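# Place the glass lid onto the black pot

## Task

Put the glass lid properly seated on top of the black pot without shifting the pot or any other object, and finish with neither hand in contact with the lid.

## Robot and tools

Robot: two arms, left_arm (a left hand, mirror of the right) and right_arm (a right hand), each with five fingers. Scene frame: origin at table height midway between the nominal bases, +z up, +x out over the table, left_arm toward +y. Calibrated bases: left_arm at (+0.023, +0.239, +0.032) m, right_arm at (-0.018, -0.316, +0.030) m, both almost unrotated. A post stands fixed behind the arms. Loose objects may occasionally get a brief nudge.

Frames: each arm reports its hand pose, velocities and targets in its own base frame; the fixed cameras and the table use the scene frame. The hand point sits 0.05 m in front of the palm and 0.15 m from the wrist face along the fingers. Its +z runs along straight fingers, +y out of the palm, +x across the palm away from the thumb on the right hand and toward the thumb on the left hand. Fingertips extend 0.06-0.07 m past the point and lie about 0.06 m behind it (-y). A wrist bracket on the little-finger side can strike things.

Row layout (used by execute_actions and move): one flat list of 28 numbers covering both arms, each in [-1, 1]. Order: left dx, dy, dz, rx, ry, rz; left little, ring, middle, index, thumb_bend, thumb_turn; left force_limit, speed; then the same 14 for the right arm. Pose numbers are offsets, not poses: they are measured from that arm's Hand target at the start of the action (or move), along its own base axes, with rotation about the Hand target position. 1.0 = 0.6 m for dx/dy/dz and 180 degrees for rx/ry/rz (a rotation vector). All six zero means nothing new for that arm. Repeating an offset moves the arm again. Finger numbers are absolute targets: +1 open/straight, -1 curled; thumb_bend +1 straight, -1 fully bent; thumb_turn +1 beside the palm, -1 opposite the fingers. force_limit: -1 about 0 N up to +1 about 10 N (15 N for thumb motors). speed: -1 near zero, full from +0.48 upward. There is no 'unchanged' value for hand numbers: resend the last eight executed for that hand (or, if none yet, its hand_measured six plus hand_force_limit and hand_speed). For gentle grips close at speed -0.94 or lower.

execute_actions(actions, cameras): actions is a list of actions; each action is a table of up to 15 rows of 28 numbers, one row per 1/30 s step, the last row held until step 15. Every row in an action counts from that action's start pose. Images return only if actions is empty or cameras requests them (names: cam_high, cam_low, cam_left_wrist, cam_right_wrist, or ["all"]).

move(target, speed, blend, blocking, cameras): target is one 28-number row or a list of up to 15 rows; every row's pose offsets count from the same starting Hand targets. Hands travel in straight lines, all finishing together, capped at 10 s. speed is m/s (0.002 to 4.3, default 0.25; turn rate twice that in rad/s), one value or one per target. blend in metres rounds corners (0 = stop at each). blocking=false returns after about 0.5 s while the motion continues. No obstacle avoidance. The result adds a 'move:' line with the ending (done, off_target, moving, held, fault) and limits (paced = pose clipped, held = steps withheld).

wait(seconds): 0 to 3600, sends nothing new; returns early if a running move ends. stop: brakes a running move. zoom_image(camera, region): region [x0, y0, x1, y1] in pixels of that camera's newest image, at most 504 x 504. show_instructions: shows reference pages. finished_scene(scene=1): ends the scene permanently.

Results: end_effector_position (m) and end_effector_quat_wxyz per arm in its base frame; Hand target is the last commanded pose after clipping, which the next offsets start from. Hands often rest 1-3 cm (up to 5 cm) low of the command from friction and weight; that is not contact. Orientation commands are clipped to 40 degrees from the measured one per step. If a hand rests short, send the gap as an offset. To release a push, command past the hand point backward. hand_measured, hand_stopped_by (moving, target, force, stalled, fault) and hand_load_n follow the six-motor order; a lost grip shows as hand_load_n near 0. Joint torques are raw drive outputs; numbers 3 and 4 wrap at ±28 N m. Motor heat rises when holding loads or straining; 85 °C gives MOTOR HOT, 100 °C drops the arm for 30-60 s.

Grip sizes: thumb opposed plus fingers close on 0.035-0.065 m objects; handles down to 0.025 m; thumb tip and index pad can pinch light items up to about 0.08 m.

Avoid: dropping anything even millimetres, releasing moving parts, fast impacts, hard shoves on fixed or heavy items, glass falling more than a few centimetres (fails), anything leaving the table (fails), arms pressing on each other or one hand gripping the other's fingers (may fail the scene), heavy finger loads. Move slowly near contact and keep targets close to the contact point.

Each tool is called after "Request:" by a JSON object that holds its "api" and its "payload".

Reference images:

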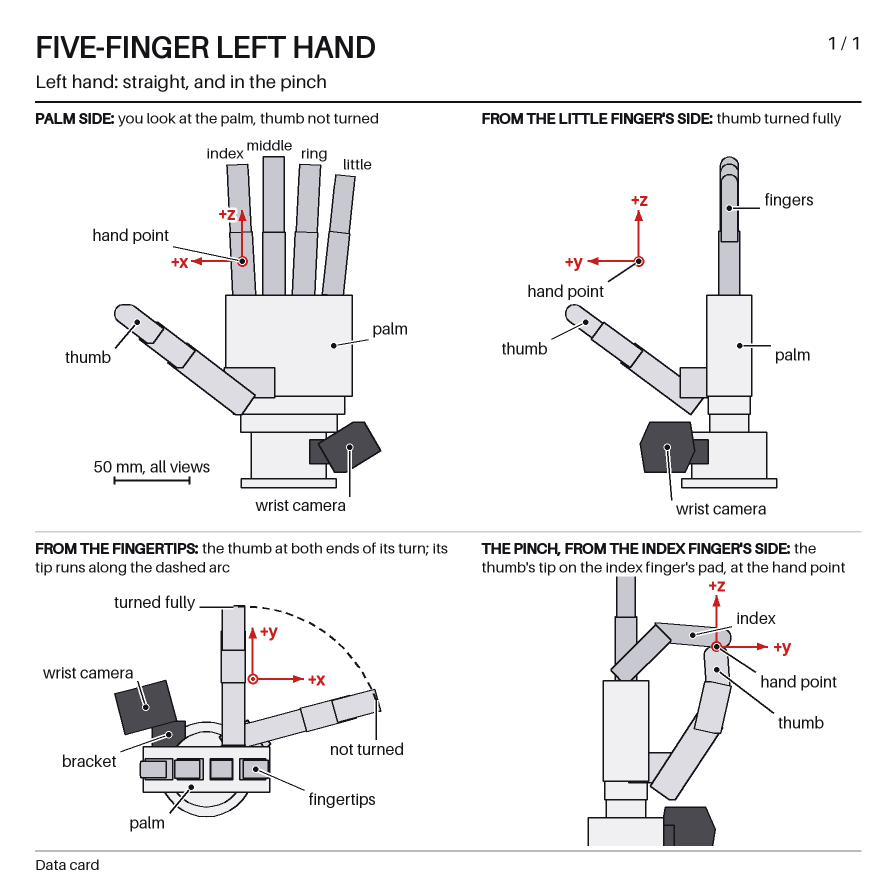

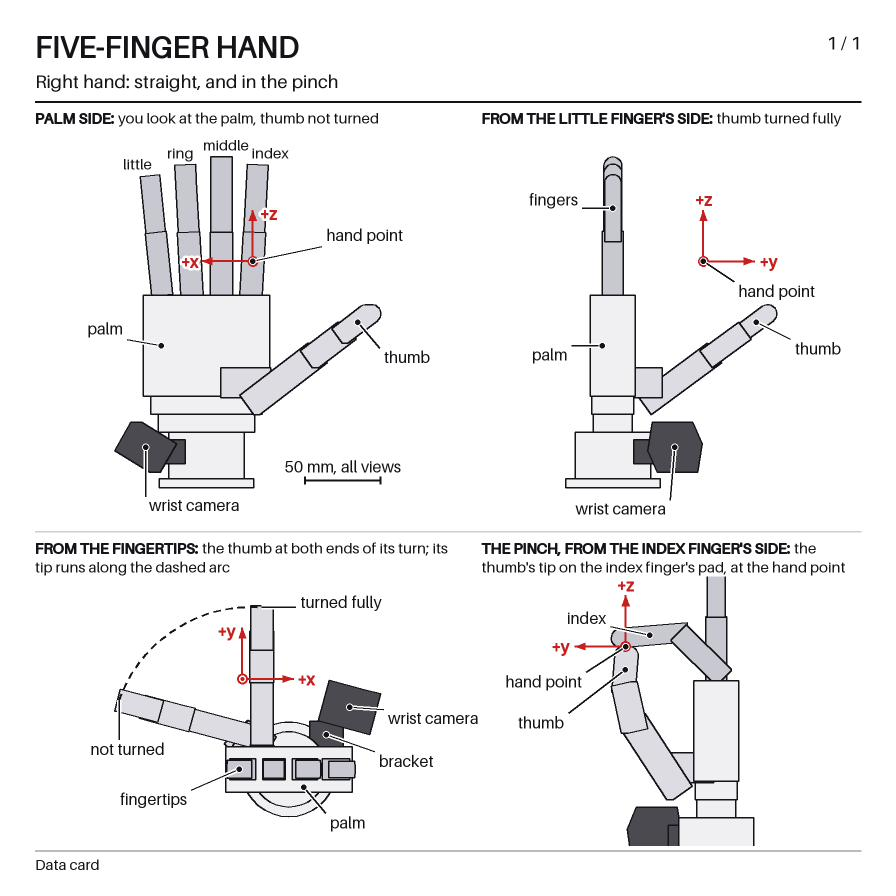

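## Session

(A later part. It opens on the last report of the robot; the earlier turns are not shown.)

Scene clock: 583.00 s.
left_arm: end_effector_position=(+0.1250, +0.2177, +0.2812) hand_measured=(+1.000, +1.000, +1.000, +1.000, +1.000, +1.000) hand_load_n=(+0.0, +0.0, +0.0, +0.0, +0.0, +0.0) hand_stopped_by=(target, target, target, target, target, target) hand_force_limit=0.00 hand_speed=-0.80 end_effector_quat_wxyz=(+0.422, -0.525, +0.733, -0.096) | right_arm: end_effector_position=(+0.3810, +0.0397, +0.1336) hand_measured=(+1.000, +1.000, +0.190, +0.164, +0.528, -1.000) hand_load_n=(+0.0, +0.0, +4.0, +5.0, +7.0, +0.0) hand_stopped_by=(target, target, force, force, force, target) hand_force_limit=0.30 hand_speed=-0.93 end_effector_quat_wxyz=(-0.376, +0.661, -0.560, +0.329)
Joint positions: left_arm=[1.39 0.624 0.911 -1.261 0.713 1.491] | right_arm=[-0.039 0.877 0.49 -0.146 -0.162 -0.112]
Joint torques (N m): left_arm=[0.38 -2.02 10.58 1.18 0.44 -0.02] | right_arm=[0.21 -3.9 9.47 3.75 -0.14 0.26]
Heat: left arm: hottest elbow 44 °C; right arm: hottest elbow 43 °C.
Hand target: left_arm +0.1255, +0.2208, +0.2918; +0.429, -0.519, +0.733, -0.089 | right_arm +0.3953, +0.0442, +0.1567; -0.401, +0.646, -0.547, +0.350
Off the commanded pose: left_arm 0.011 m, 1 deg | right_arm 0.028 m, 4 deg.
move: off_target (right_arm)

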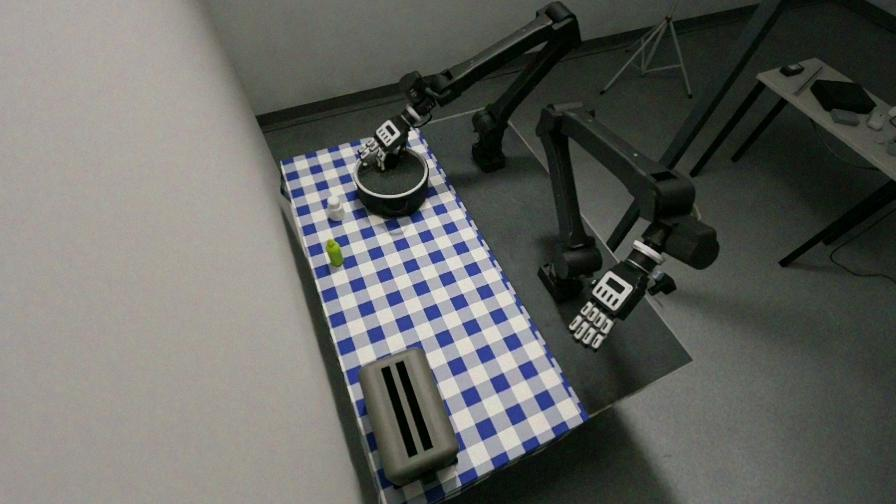

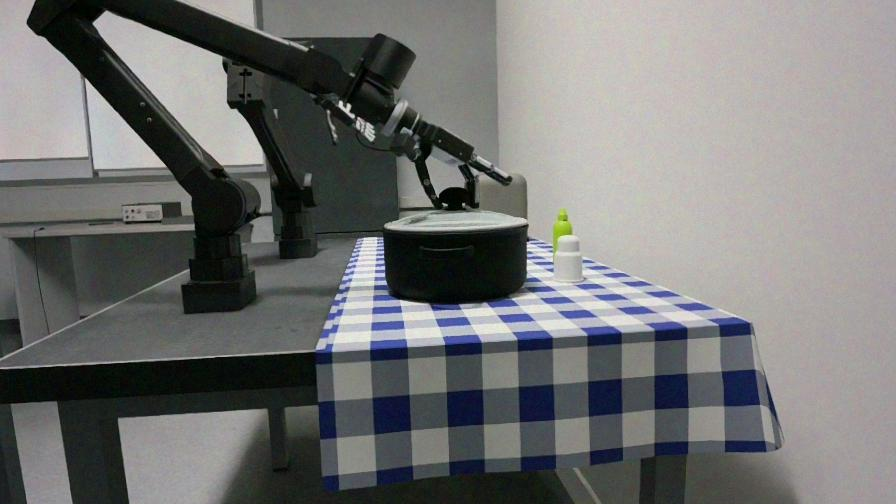

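Request:
{"api": "move", "payload": {"target": [0,0,0,0,0,0,1,1,1,1,1,1,0,-0.8,-0.001,0.0,-0.0117,0,0,0,1,1,-0.1,-0.12,0.2,-1,0.3,-0.93], "speed": 0.03, "cameras": ["cam_high","cam_low","cam_right_wrist"]}}

Request:
{"api": "zoom_image", "payload": {"camera": "cam_low", "region": [375, 195, 455, 250]}}

Request:
{"api": "zoom_image", "payload": {"camera": "cam_low", "region": [455, 195, 535, 250]}}

Request:
{"api": "zoom_image", "payload": {"camera": "cam_high", "region": [345, 130, 440, 225]}}

Scene clock: 588.50 s.
left_arm: end_effector_position=(+0.1250, +0.2177, +0.2812) hand_measured=(+1.000, +1.000, +1.000, +1.000, +1.000, +1.000) hand_load_n=(+0.0, +0.0, +0.0, +0.0, +0.0, +0.0) hand_stopped_by=(target, target, target, target, target, target) hand_force_limit=0.00 hand_speed=-0.80 end_effector_quat_wxyz=(+0.422, -0.525, +0.733, -0.096) | right_arm: end_effector_position=(+0.3819, +0.0400, +0.1326) hand_measured=(+1.000, +1.000, +0.190, +0.164, +0.528, -1.000) hand_load_n=(+0.0, +0.0, +1.0, +2.5, +7.0, +0.5) hand_stopped_by=(target, target, force, force, force, target) hand_force_limit=0.30 hand_speed=-0.93 end_effector_quat_wxyz=(-0.379, +0.659, -0.558, +0.333)
Joint positions: left_arm=[1.39 0.624 0.911 -1.261 0.713 1.491] | right_arm=[-0.038 0.877 0.481 -0.124 -0.162 -0.11]
Joint torques (N m): left_arm=[0.44 -2.08 10.58 1.18 0.45 -0.02] | right_arm=[-0.91 -3.19 8.88 4.05 -0.15 0.19]
Heat: left arm: hottest elbow 44 °C; right arm: hottest elbow 43 °C.
Hand target: left_arm +0.1255, +0.2208, +0.2918; +0.429, -0.519, +0.733, -0.089 | right_arm +0.3946, +0.0443, +0.1497; -0.401, +0.646, -0.547, +0.350
Off the commanded pose: left_arm 0.011 m, 1 deg | right_arm 0.022 m, 4 deg.
move: off_target (right_arm)
cam_right_wrist: T_world_to_cam=[[-0.44899, -0.384, -0.80682, 0.28531], [-0.67576, 0.73668, 0.02544, 0.2287], [0.58459, 0.55664, -0.59025, -0.04933]] pos_world=[0.31149, -0.03146, 0.19526]

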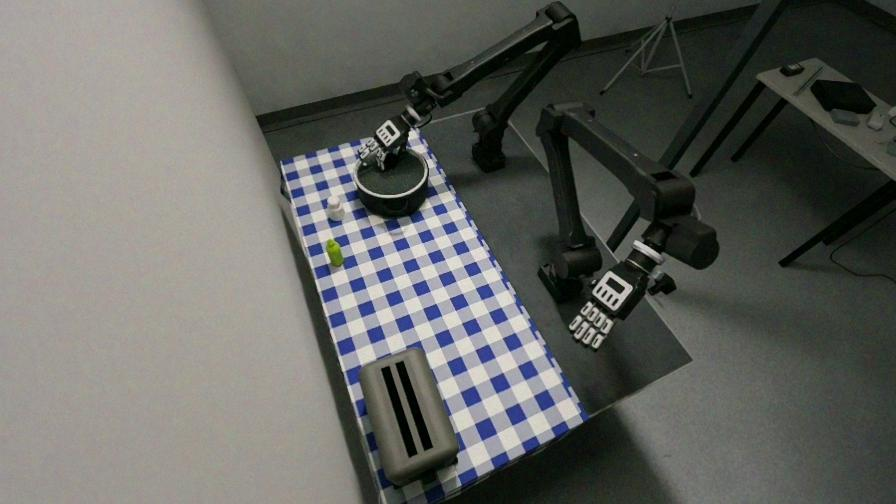

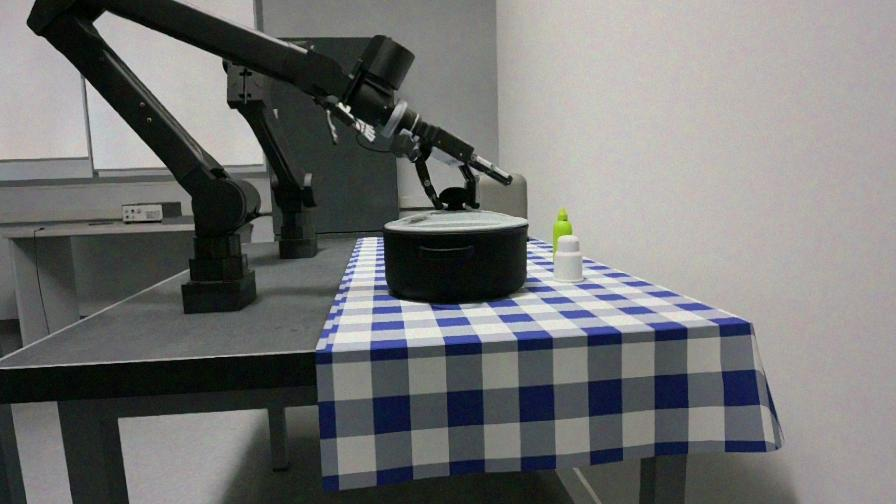

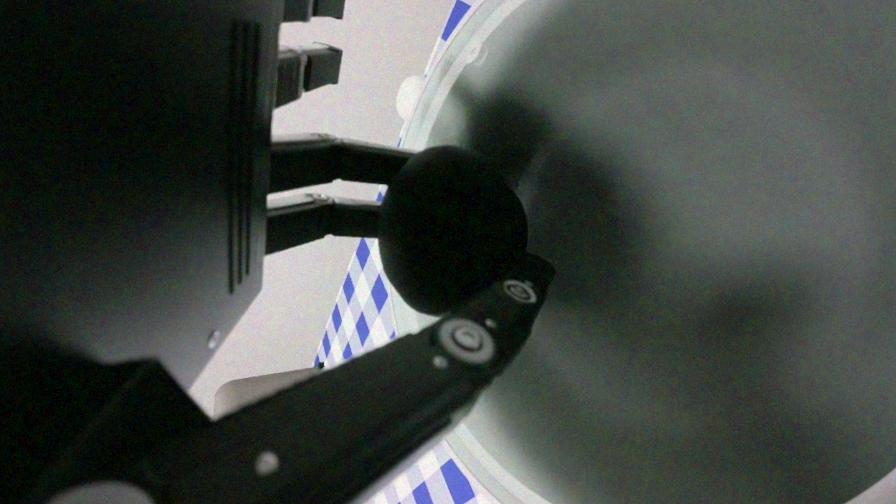

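Scaled by 6.300 from the camera's image (finer frame: 1280x720).

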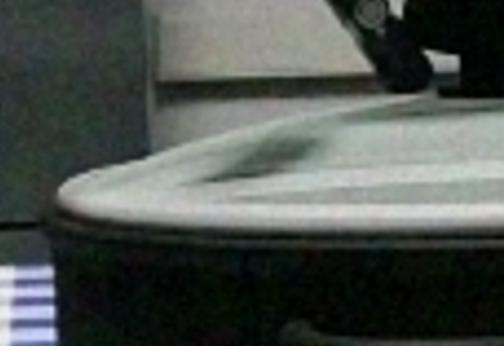

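Scaled by 6.300 from the camera's image (finer frame: 1280x720).

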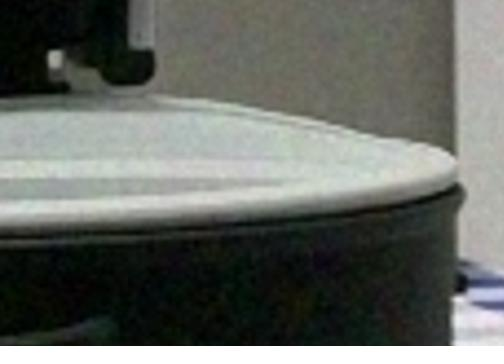

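Scaled by 5.305 from the camera's image (finer frame: 1280x720).

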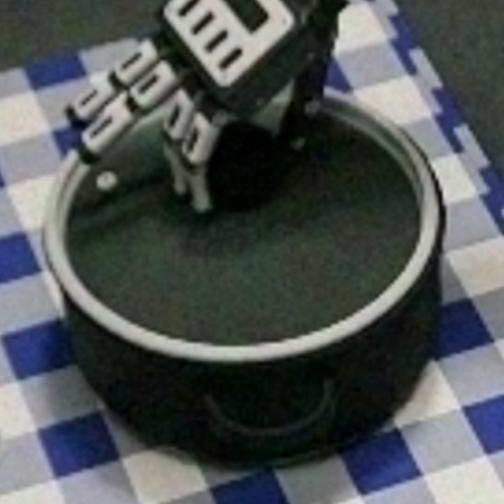

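Request:
{"api": "zoom_image", "payload": {"camera": "cam_low", "region": [376, 205, 416, 245]}}

Request:
{"api": "zoom_image", "payload": {"camera": "cam_low", "region": [435, 205, 475, 245]}}

Request:
{"api": "zoom_image", "payload": {"camera": "cam_low", "region": [495, 205, 535, 245]}}

Scaled by 12.600 from the camera's image (finer frame: 1280x720).

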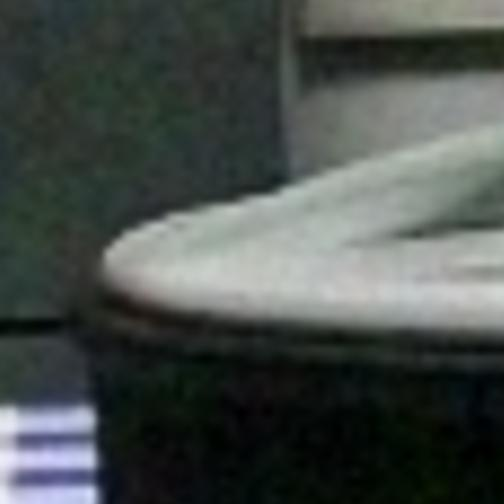

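Scaled by 12.600 from the camera's image (finer frame: 1280x720).

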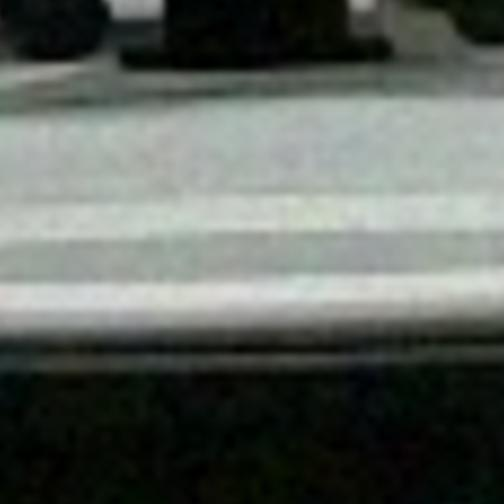

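Scaled by 12.600 from the camera's image (finer frame: 1280x720).

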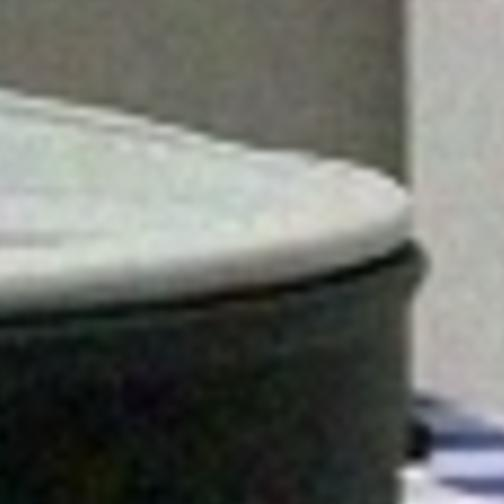

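Request:
{"api": "move", "payload": {"target": [0,0,0,0,0,0,1,1,1,1,1,1,0,-0.8,0,0,0,0,0,0,1,1,0.45,0.45,0.8,-1,0.3,-0.9], "cameras": ["cam_high","cam_low","cam_right_wrist"]}}

Request:
{"api": "zoom_image", "payload": {"camera": "cam_low", "region": [370, 130, 540, 310]}}

Request:
{"api": "zoom_image", "payload": {"camera": "cam_high", "region": [345, 130, 440, 225]}}

Scene clock: 607.57 s.
left_arm: end_effector_position=(+0.1250, +0.2177, +0.2812) hand_measured=(+1.000, +1.000, +1.000, +1.000, +1.000, +1.000) hand_load_n=(-0.5, +0.0, -0.5, -0.5, +0.5, +0.0) hand_stopped_by=(target, target, target, target, target, target) hand_force_limit=0.00 hand_speed=-0.80 end_effector_quat_wxyz=(+0.422, -0.525, +0.733, -0.096) | right_arm: end_effector_position=(+0.3878, +0.0400, +0.1390) hand_measured=(+1.000, +1.000, +0.450, +0.450, +0.800, -1.000) hand_load_n=(+0.0, +0.0, +0.0, +0.0, +0.0, +0.0) hand_stopped_by=(target, target, target, target, target, target) hand_force_limit=0.30 hand_speed=-0.90 end_effector_quat_wxyz=(-0.389, +0.652, -0.553, +0.343)
Joint positions: left_arm=[1.39 0.624 0.911 -1.261 0.713 1.491] | right_arm=[-0.038 0.877 0.48 -0.09 -0.162 -0.105]
Joint torques (N m): left_arm=[0.38 -2.14 10.59 1.2 0.45 -0.02] | right_arm=[-1.14 -2.55 9.35 2.59 -0.1 0.18]
Heat: left arm: hottest elbow 44 °C; right arm: hottest elbow 42 °C.
Hand target: left_arm +0.1255, +0.2208, +0.2918; +0.429, -0.519, +0.733, -0.089 | right_arm +0.3947, +0.0443, +0.1497; -0.401, +0.646, -0.547, +0.350
Off the commanded pose: left_arm 0.011 m, 1 deg | right_arm 0.013 m, 2 deg.
move: done
cam_right_wrist: T_world_to_cam=[[-0.42321, -0.38125, -0.82191, 0.28524], [-0.6748, 0.73798, 0.00514, 0.23488], [0.60459, 0.55681, -0.56959, -0.05967]] pos_world=[0.31528, -0.03136, 0.19925]

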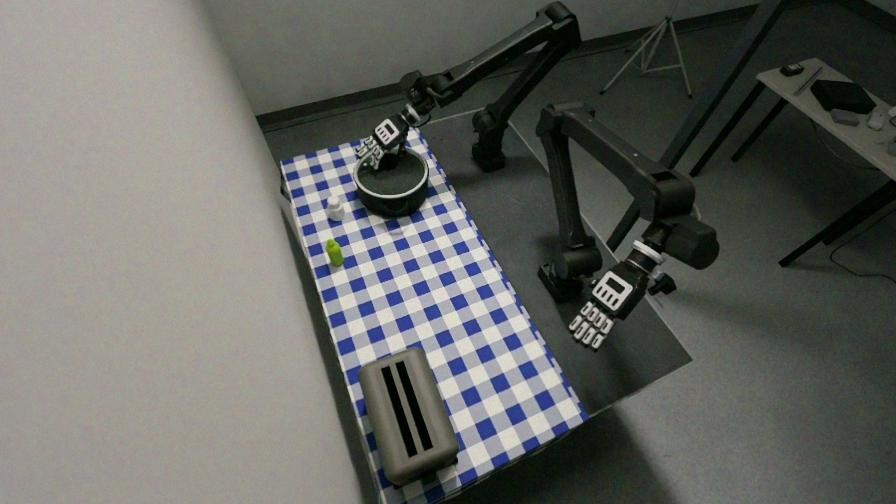

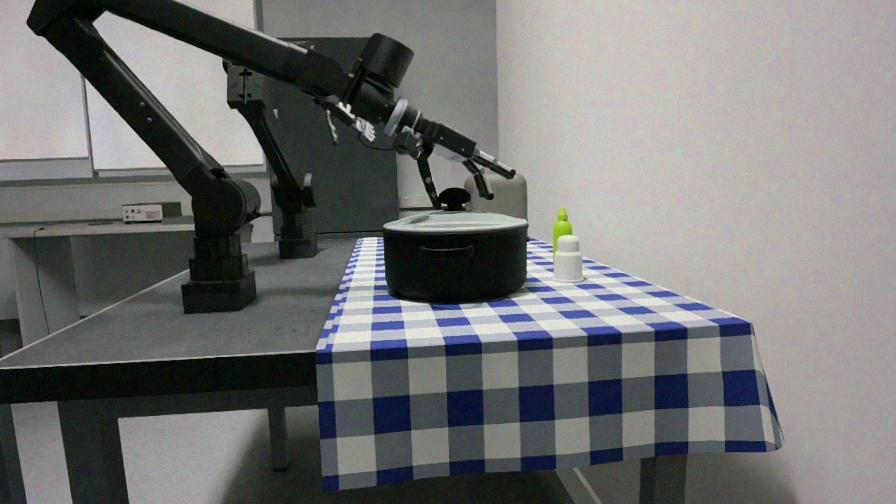

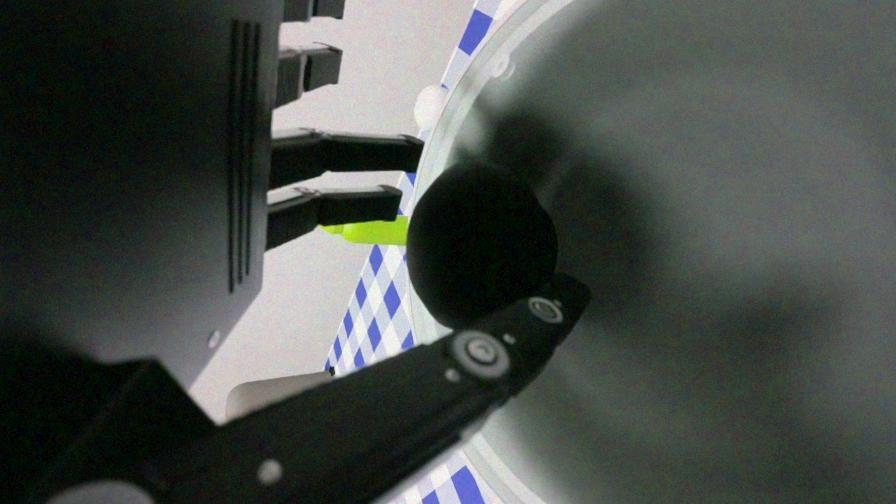

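Scaled by 2.800 from the camera's image (finer frame: 1280x720).

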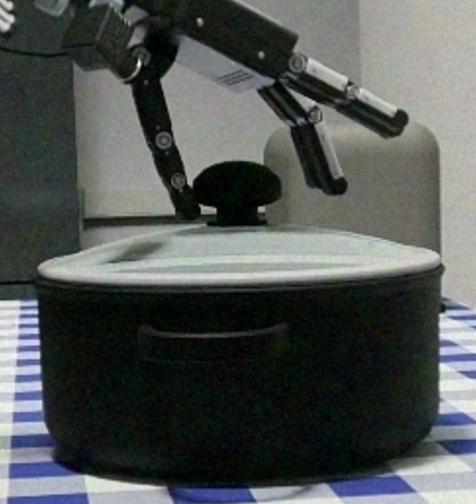

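Scaled by 5.305 from the camera's image (finer frame: 1280x720).

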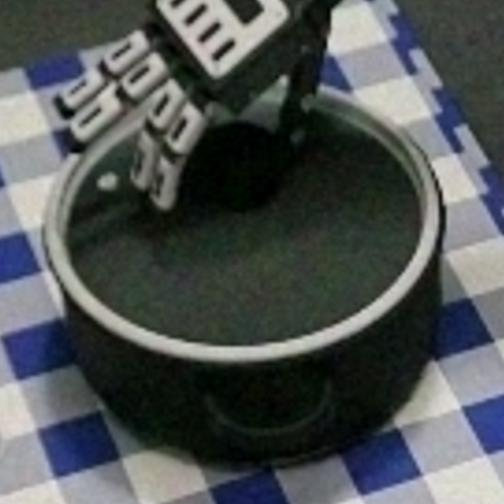

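Request:
{"api": "zoom_image", "payload": {"camera": "cam_low", "region": [376, 205, 416, 245]}}

Request:
{"api": "zoom_image", "payload": {"camera": "cam_low", "region": [495, 205, 535, 245]}}

Request:
{"api": "zoom_image", "payload": {"camera": "cam_low", "region": [425, 180, 485, 245]}}

Scaled by 12.600 from the camera's image (finer frame: 1280x720).

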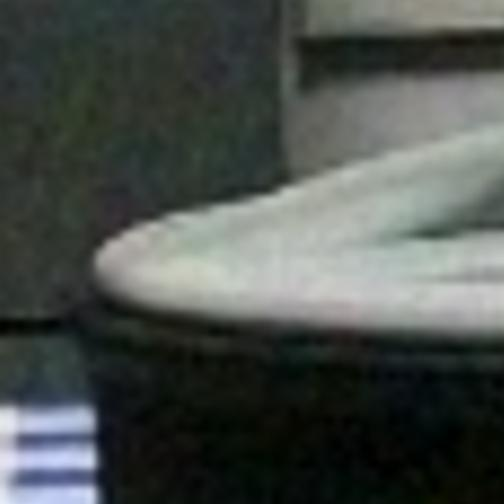

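Scaled by 12.600 from the camera's image (finer frame: 1280x720).

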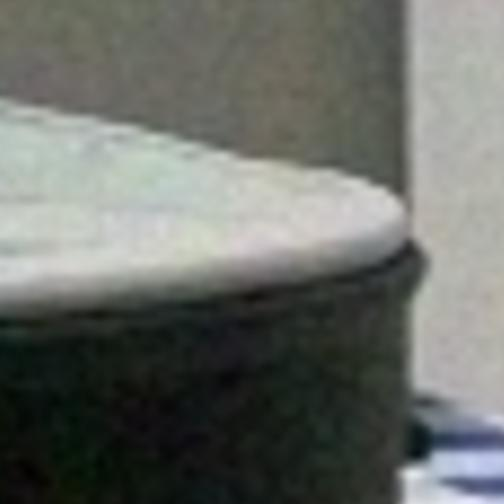

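Scaled by 7.754 from the camera's image (finer frame: 1280x720).

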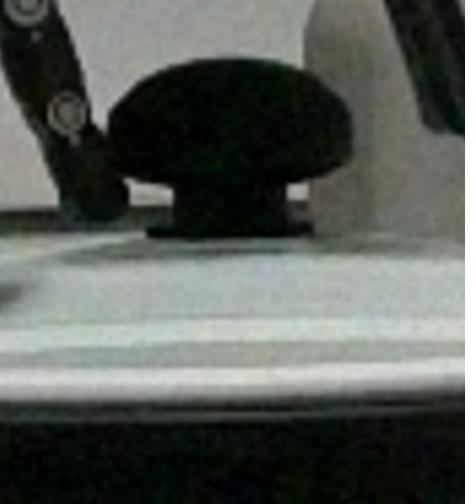

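Request:
{"api": "move", "payload": {"target": [0,0,0,0,0,0,1,1,1,1,1,1,0,-0.8,0,0,0,0,0,0,1,1,1,1,0.8,0.6,0.3,-0.6], "cameras": ["cam_high","cam_low","cam_right_wrist"]}}

Request:
{"api": "zoom_image", "payload": {"camera": "cam_low", "region": [370, 130, 540, 310]}}

Scene clock: 621.33 s.
left_arm: end_effector_position=(+0.1250, +0.2177, +0.2812) hand_measured=(+1.000, +1.000, +1.000, +1.000, +1.000, +1.000) hand_load_n=(+0.0, +0.0, +0.0, +0.0, +0.0, +0.0) hand_stopped_by=(target, target, target, target, target, target) hand_force_limit=0.00 hand_speed=-0.80 end_effector_quat_wxyz=(+0.422, -0.525, +0.733, -0.096) | right_arm: end_effector_position=(+0.3878, +0.0401, +0.1391) hand_measured=(+1.000, +1.000, +1.000, +1.000, +0.800, +0.600) hand_load_n=(+0.0, +0.0, +0.0, +0.0, +0.0, +0.0) hand_stopped_by=(target, target, target, target, target, target) hand_force_limit=0.30 hand_speed=-0.60 end_effector_quat_wxyz=(-0.389, +0.652, -0.553, +0.343)
Joint positions: left_arm=[1.39 0.624 0.911 -1.261 0.713 1.491] | right_arm=[-0.038 0.877 0.48 -0.09 -0.162 -0.105]
Joint torques (N m): left_arm=[0.44 -2.08 10.59 1.18 0.44 -0.02] | right_arm=[-1.14 -2.73 9.01 2.66 -0.1 0.18]
Heat: left arm: hottest elbow 44 °C; right arm: hottest elbow 41 °C.
Hand target: left_arm +0.1255, +0.2208, +0.2918; +0.429, -0.519, +0.733, -0.089 | right_arm +0.3947, +0.0443, +0.1497; -0.401, +0.646, -0.547, +0.350
Off the commanded pose: left_arm 0.011 m, 1 deg | right_arm 0.013 m, 2 deg.
move: done
cam_right_wrist: T_world_to_cam=[[-0.4234, -0.38054, -0.82214, 0.28536], [-0.67455, 0.73821, 0.00569, 0.23469], [0.60475, 0.55698, -0.56925, -0.05978]] pos_world=[0.31528, -0.03136, 0.19924]

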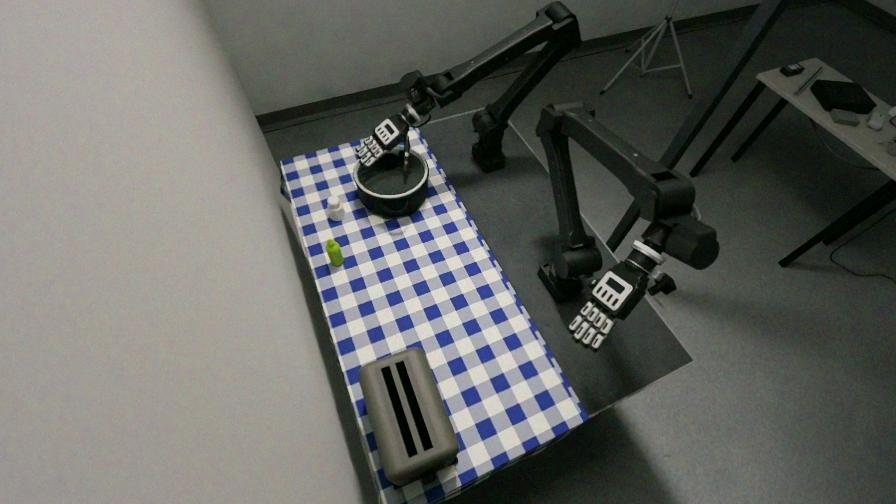

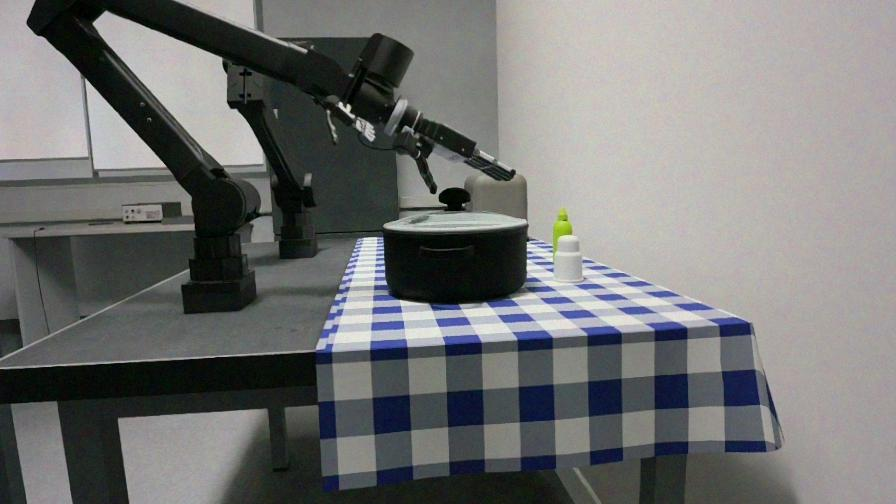

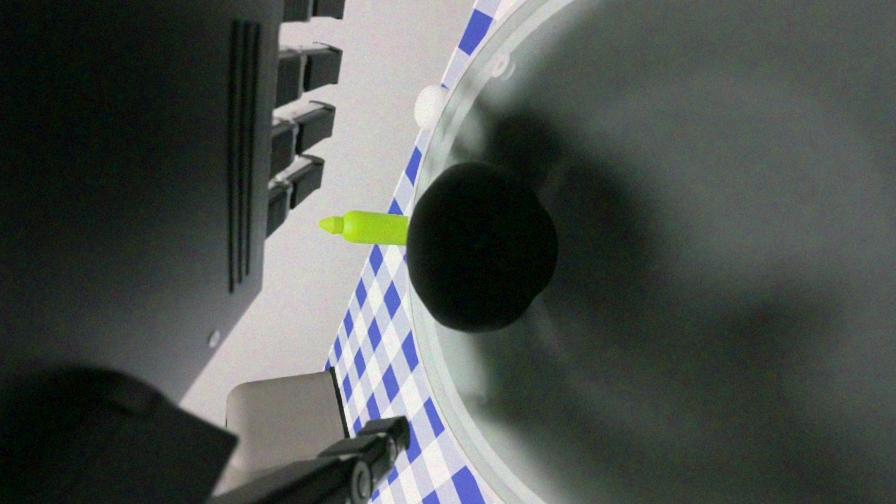

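Scaled by 2.800 from the camera's image (finer frame: 1280x720).

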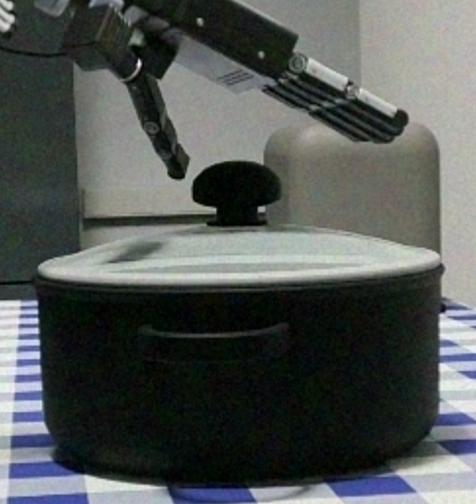

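Request:
{"api": "move", "payload": {"target": [0,0,0,0,0,0,1,1,1,1,1,1,0,-0.8,0.02,0.0,0.25,0,0,0,1,1,1,1,0.8,0.6,0.3,-0.6], "speed": 0.1, "cameras": ["cam_high","cam_low","cam_right_wrist"]}}

Request:
{"api": "zoom_image", "payload": {"camera": "cam_low", "region": [370, 190, 540, 310]}}

Request:
{"api": "zoom_image", "payload": {"camera": "cam_high", "region": [345, 130, 440, 225]}}

Scene clock: 626.77 s.
left_arm: end_effector_position=(+0.1250, +0.2177, +0.2812) hand_measured=(+1.000, +1.000, +1.000, +1.000, +1.000, +1.000) hand_load_n=(+0.0, +0.0, +0.0, +0.0, +0.0, +0.0) hand_stopped_by=(target, target, target, target, target, target) hand_force_limit=0.00 hand_speed=-0.80 end_effector_quat_wxyz=(+0.422, -0.525, +0.733, -0.096) | right_arm: end_effector_position=(+0.3969, +0.0399, +0.2664) hand_measured=(+1.000, +1.000, +1.000, +1.000, +0.800, +0.600) hand_load_n=(+0.0, +0.0, +0.0, +0.0, +0.0, +0.0) hand_stopped_by=(target, target, target, target, target, target) hand_force_limit=0.30 hand_speed=-0.60 end_effector_quat_wxyz=(-0.385, +0.654, -0.556, +0.338)
Joint positions: left_arm=[1.39 0.624 0.911 -1.261 0.713 1.491] | right_arm=[-0.038 0.823 0.806 -0.485 -0.162 -0.104]
Joint torques (N m): left_arm=[0.44 -2.14 10.59 1.18 0.44 -0.02] | right_arm=[-0.85 -2.49 13.52 1.33 -0.07 0.11]
Heat: left arm: hottest elbow 44 °C; right arm: hottest elbow 42 °C.
Hand target: left_arm +0.1255, +0.2208, +0.2918; +0.429, -0.519, +0.733, -0.089 | right_arm +0.4067, +0.0442, +0.2998; -0.401, +0.646, -0.547, +0.350
Off the commanded pose: left_arm 0.011 m, 1 deg | right_arm 0.035 m, 3 deg.
move: off_target (right_arm)
cam_right_wrist: T_world_to_cam=[[-0.43586, -0.37989, -0.81591, 0.397], [-0.67453, 0.73806, 0.01669, 0.23732], [0.59585, 0.55763, -0.57794, 0.01314]] pos_world=[0.32529, -0.03166, 0.32755]

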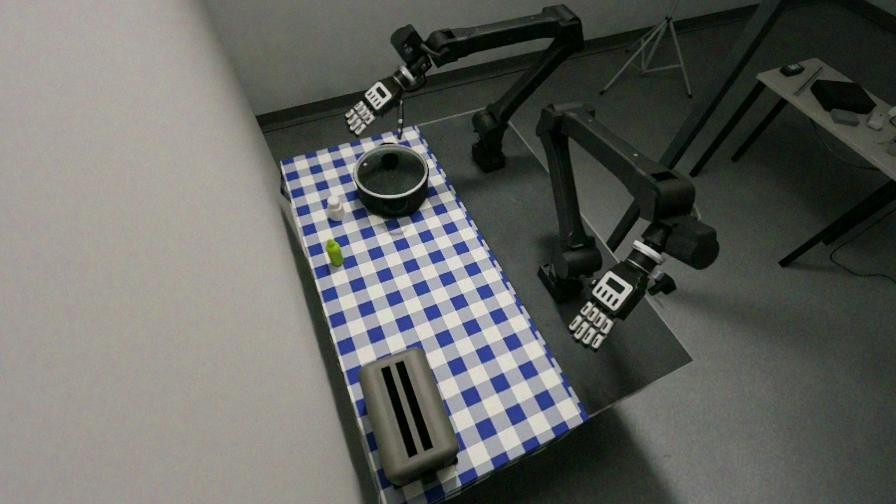

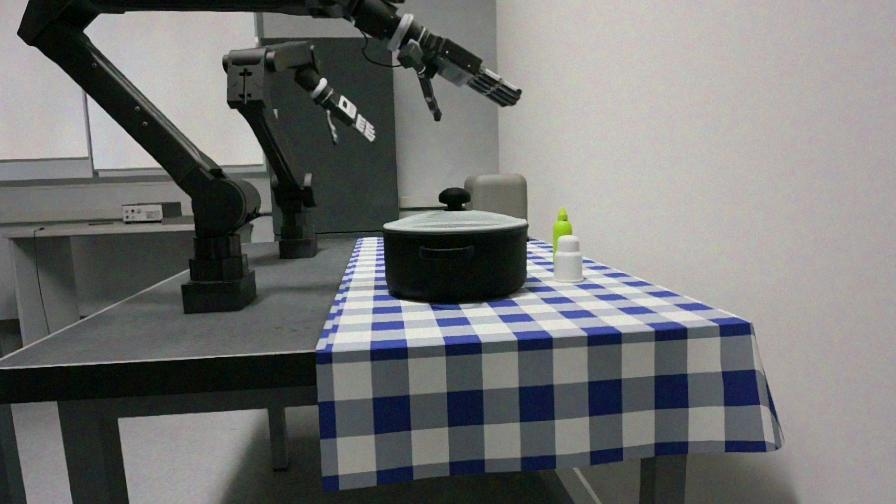

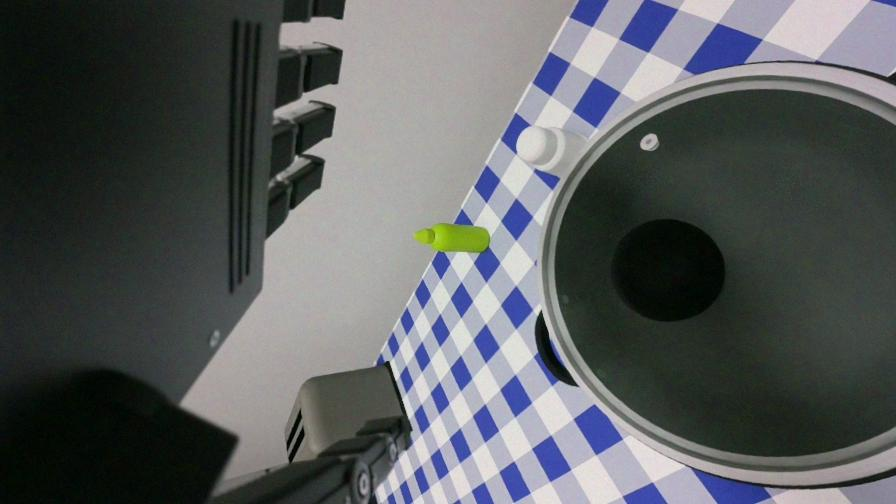

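Scaled by 2.965 from the camera's image (finer frame: 1280x720).

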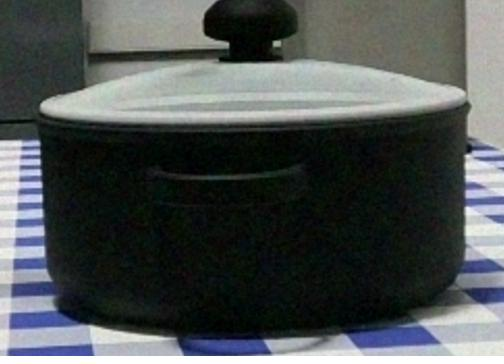

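Scaled by 5.305 from the camera's image (finer frame: 1280x720).

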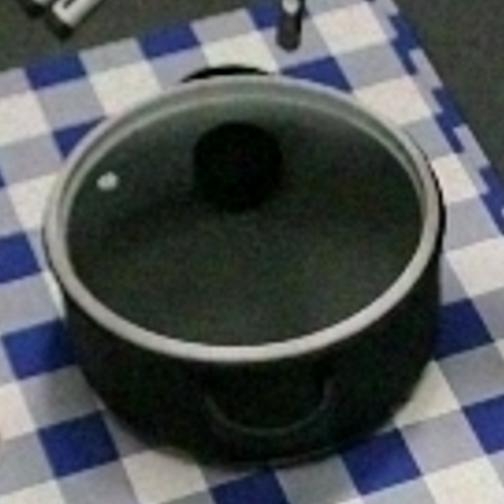

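Request:
{"api": "zoom_image", "payload": {"camera": "cam_right_wrist", "region": [530, 40, 896, 504]}}

Request:
{"api": "zoom_image", "payload": {"camera": "cam_low", "region": [376, 195, 456, 250]}}

Request:
{"api": "zoom_image", "payload": {"camera": "cam_low", "region": [456, 195, 536, 250]}}

Scaled by 1.086 from the camera's image (finer frame: 1280x720).

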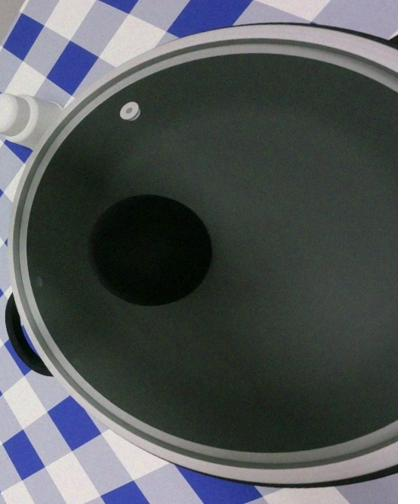

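Scaled by 6.300 from the camera's image (finer frame: 1280x720).

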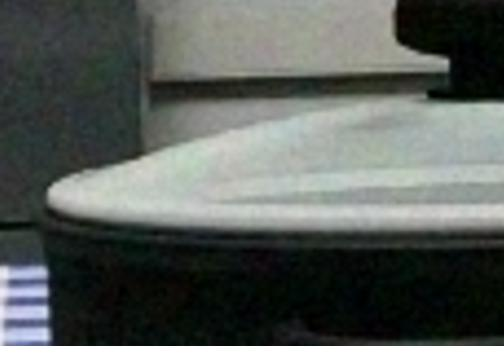

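Scaled by 6.300 from the camera's image (finer frame: 1280x720).

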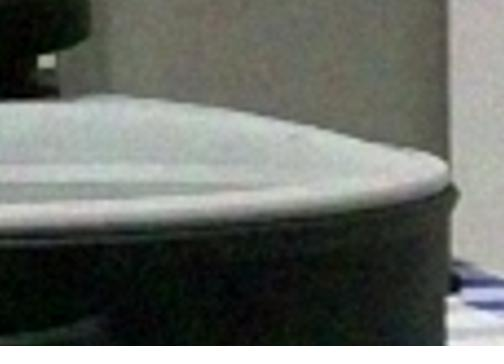

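Request:
{"api": "zoom_image", "payload": {"camera": "cam_right_wrist", "region": [696, 40, 896, 120]}}

Request:
{"api": "zoom_image", "payload": {"camera": "cam_right_wrist", "region": [640, 424, 896, 504]}}

Request:
{"api": "zoom_image", "payload": {"camera": "cam_high", "region": [365, 135, 425, 165]}}

Request:
{"api": "zoom_image", "payload": {"camera": "cam_high", "region": [365, 180, 425, 210]}}

Scaled by 2.520 from the camera's image (finer frame: 1280x720).

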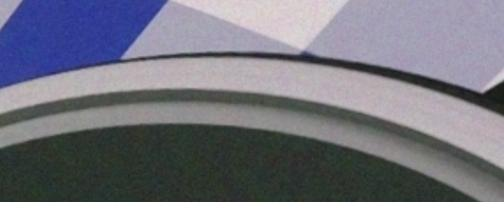

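Scaled by 1.969 from the camera's image (finer frame: 1280x720).

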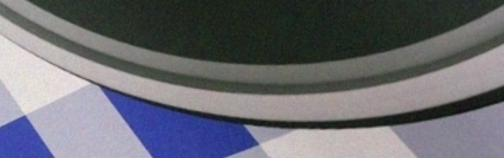

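Scaled by 8.400 from the camera's image (finer frame: 1280x720).

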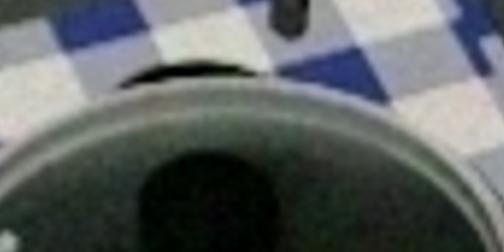

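Scaled by 8.400 from the camera's image (finer frame: 1280x720).

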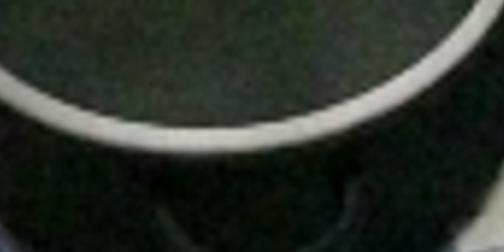

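Request:
{"api": "finished_scene", "payload": {}}

The scene is finished: the task was done.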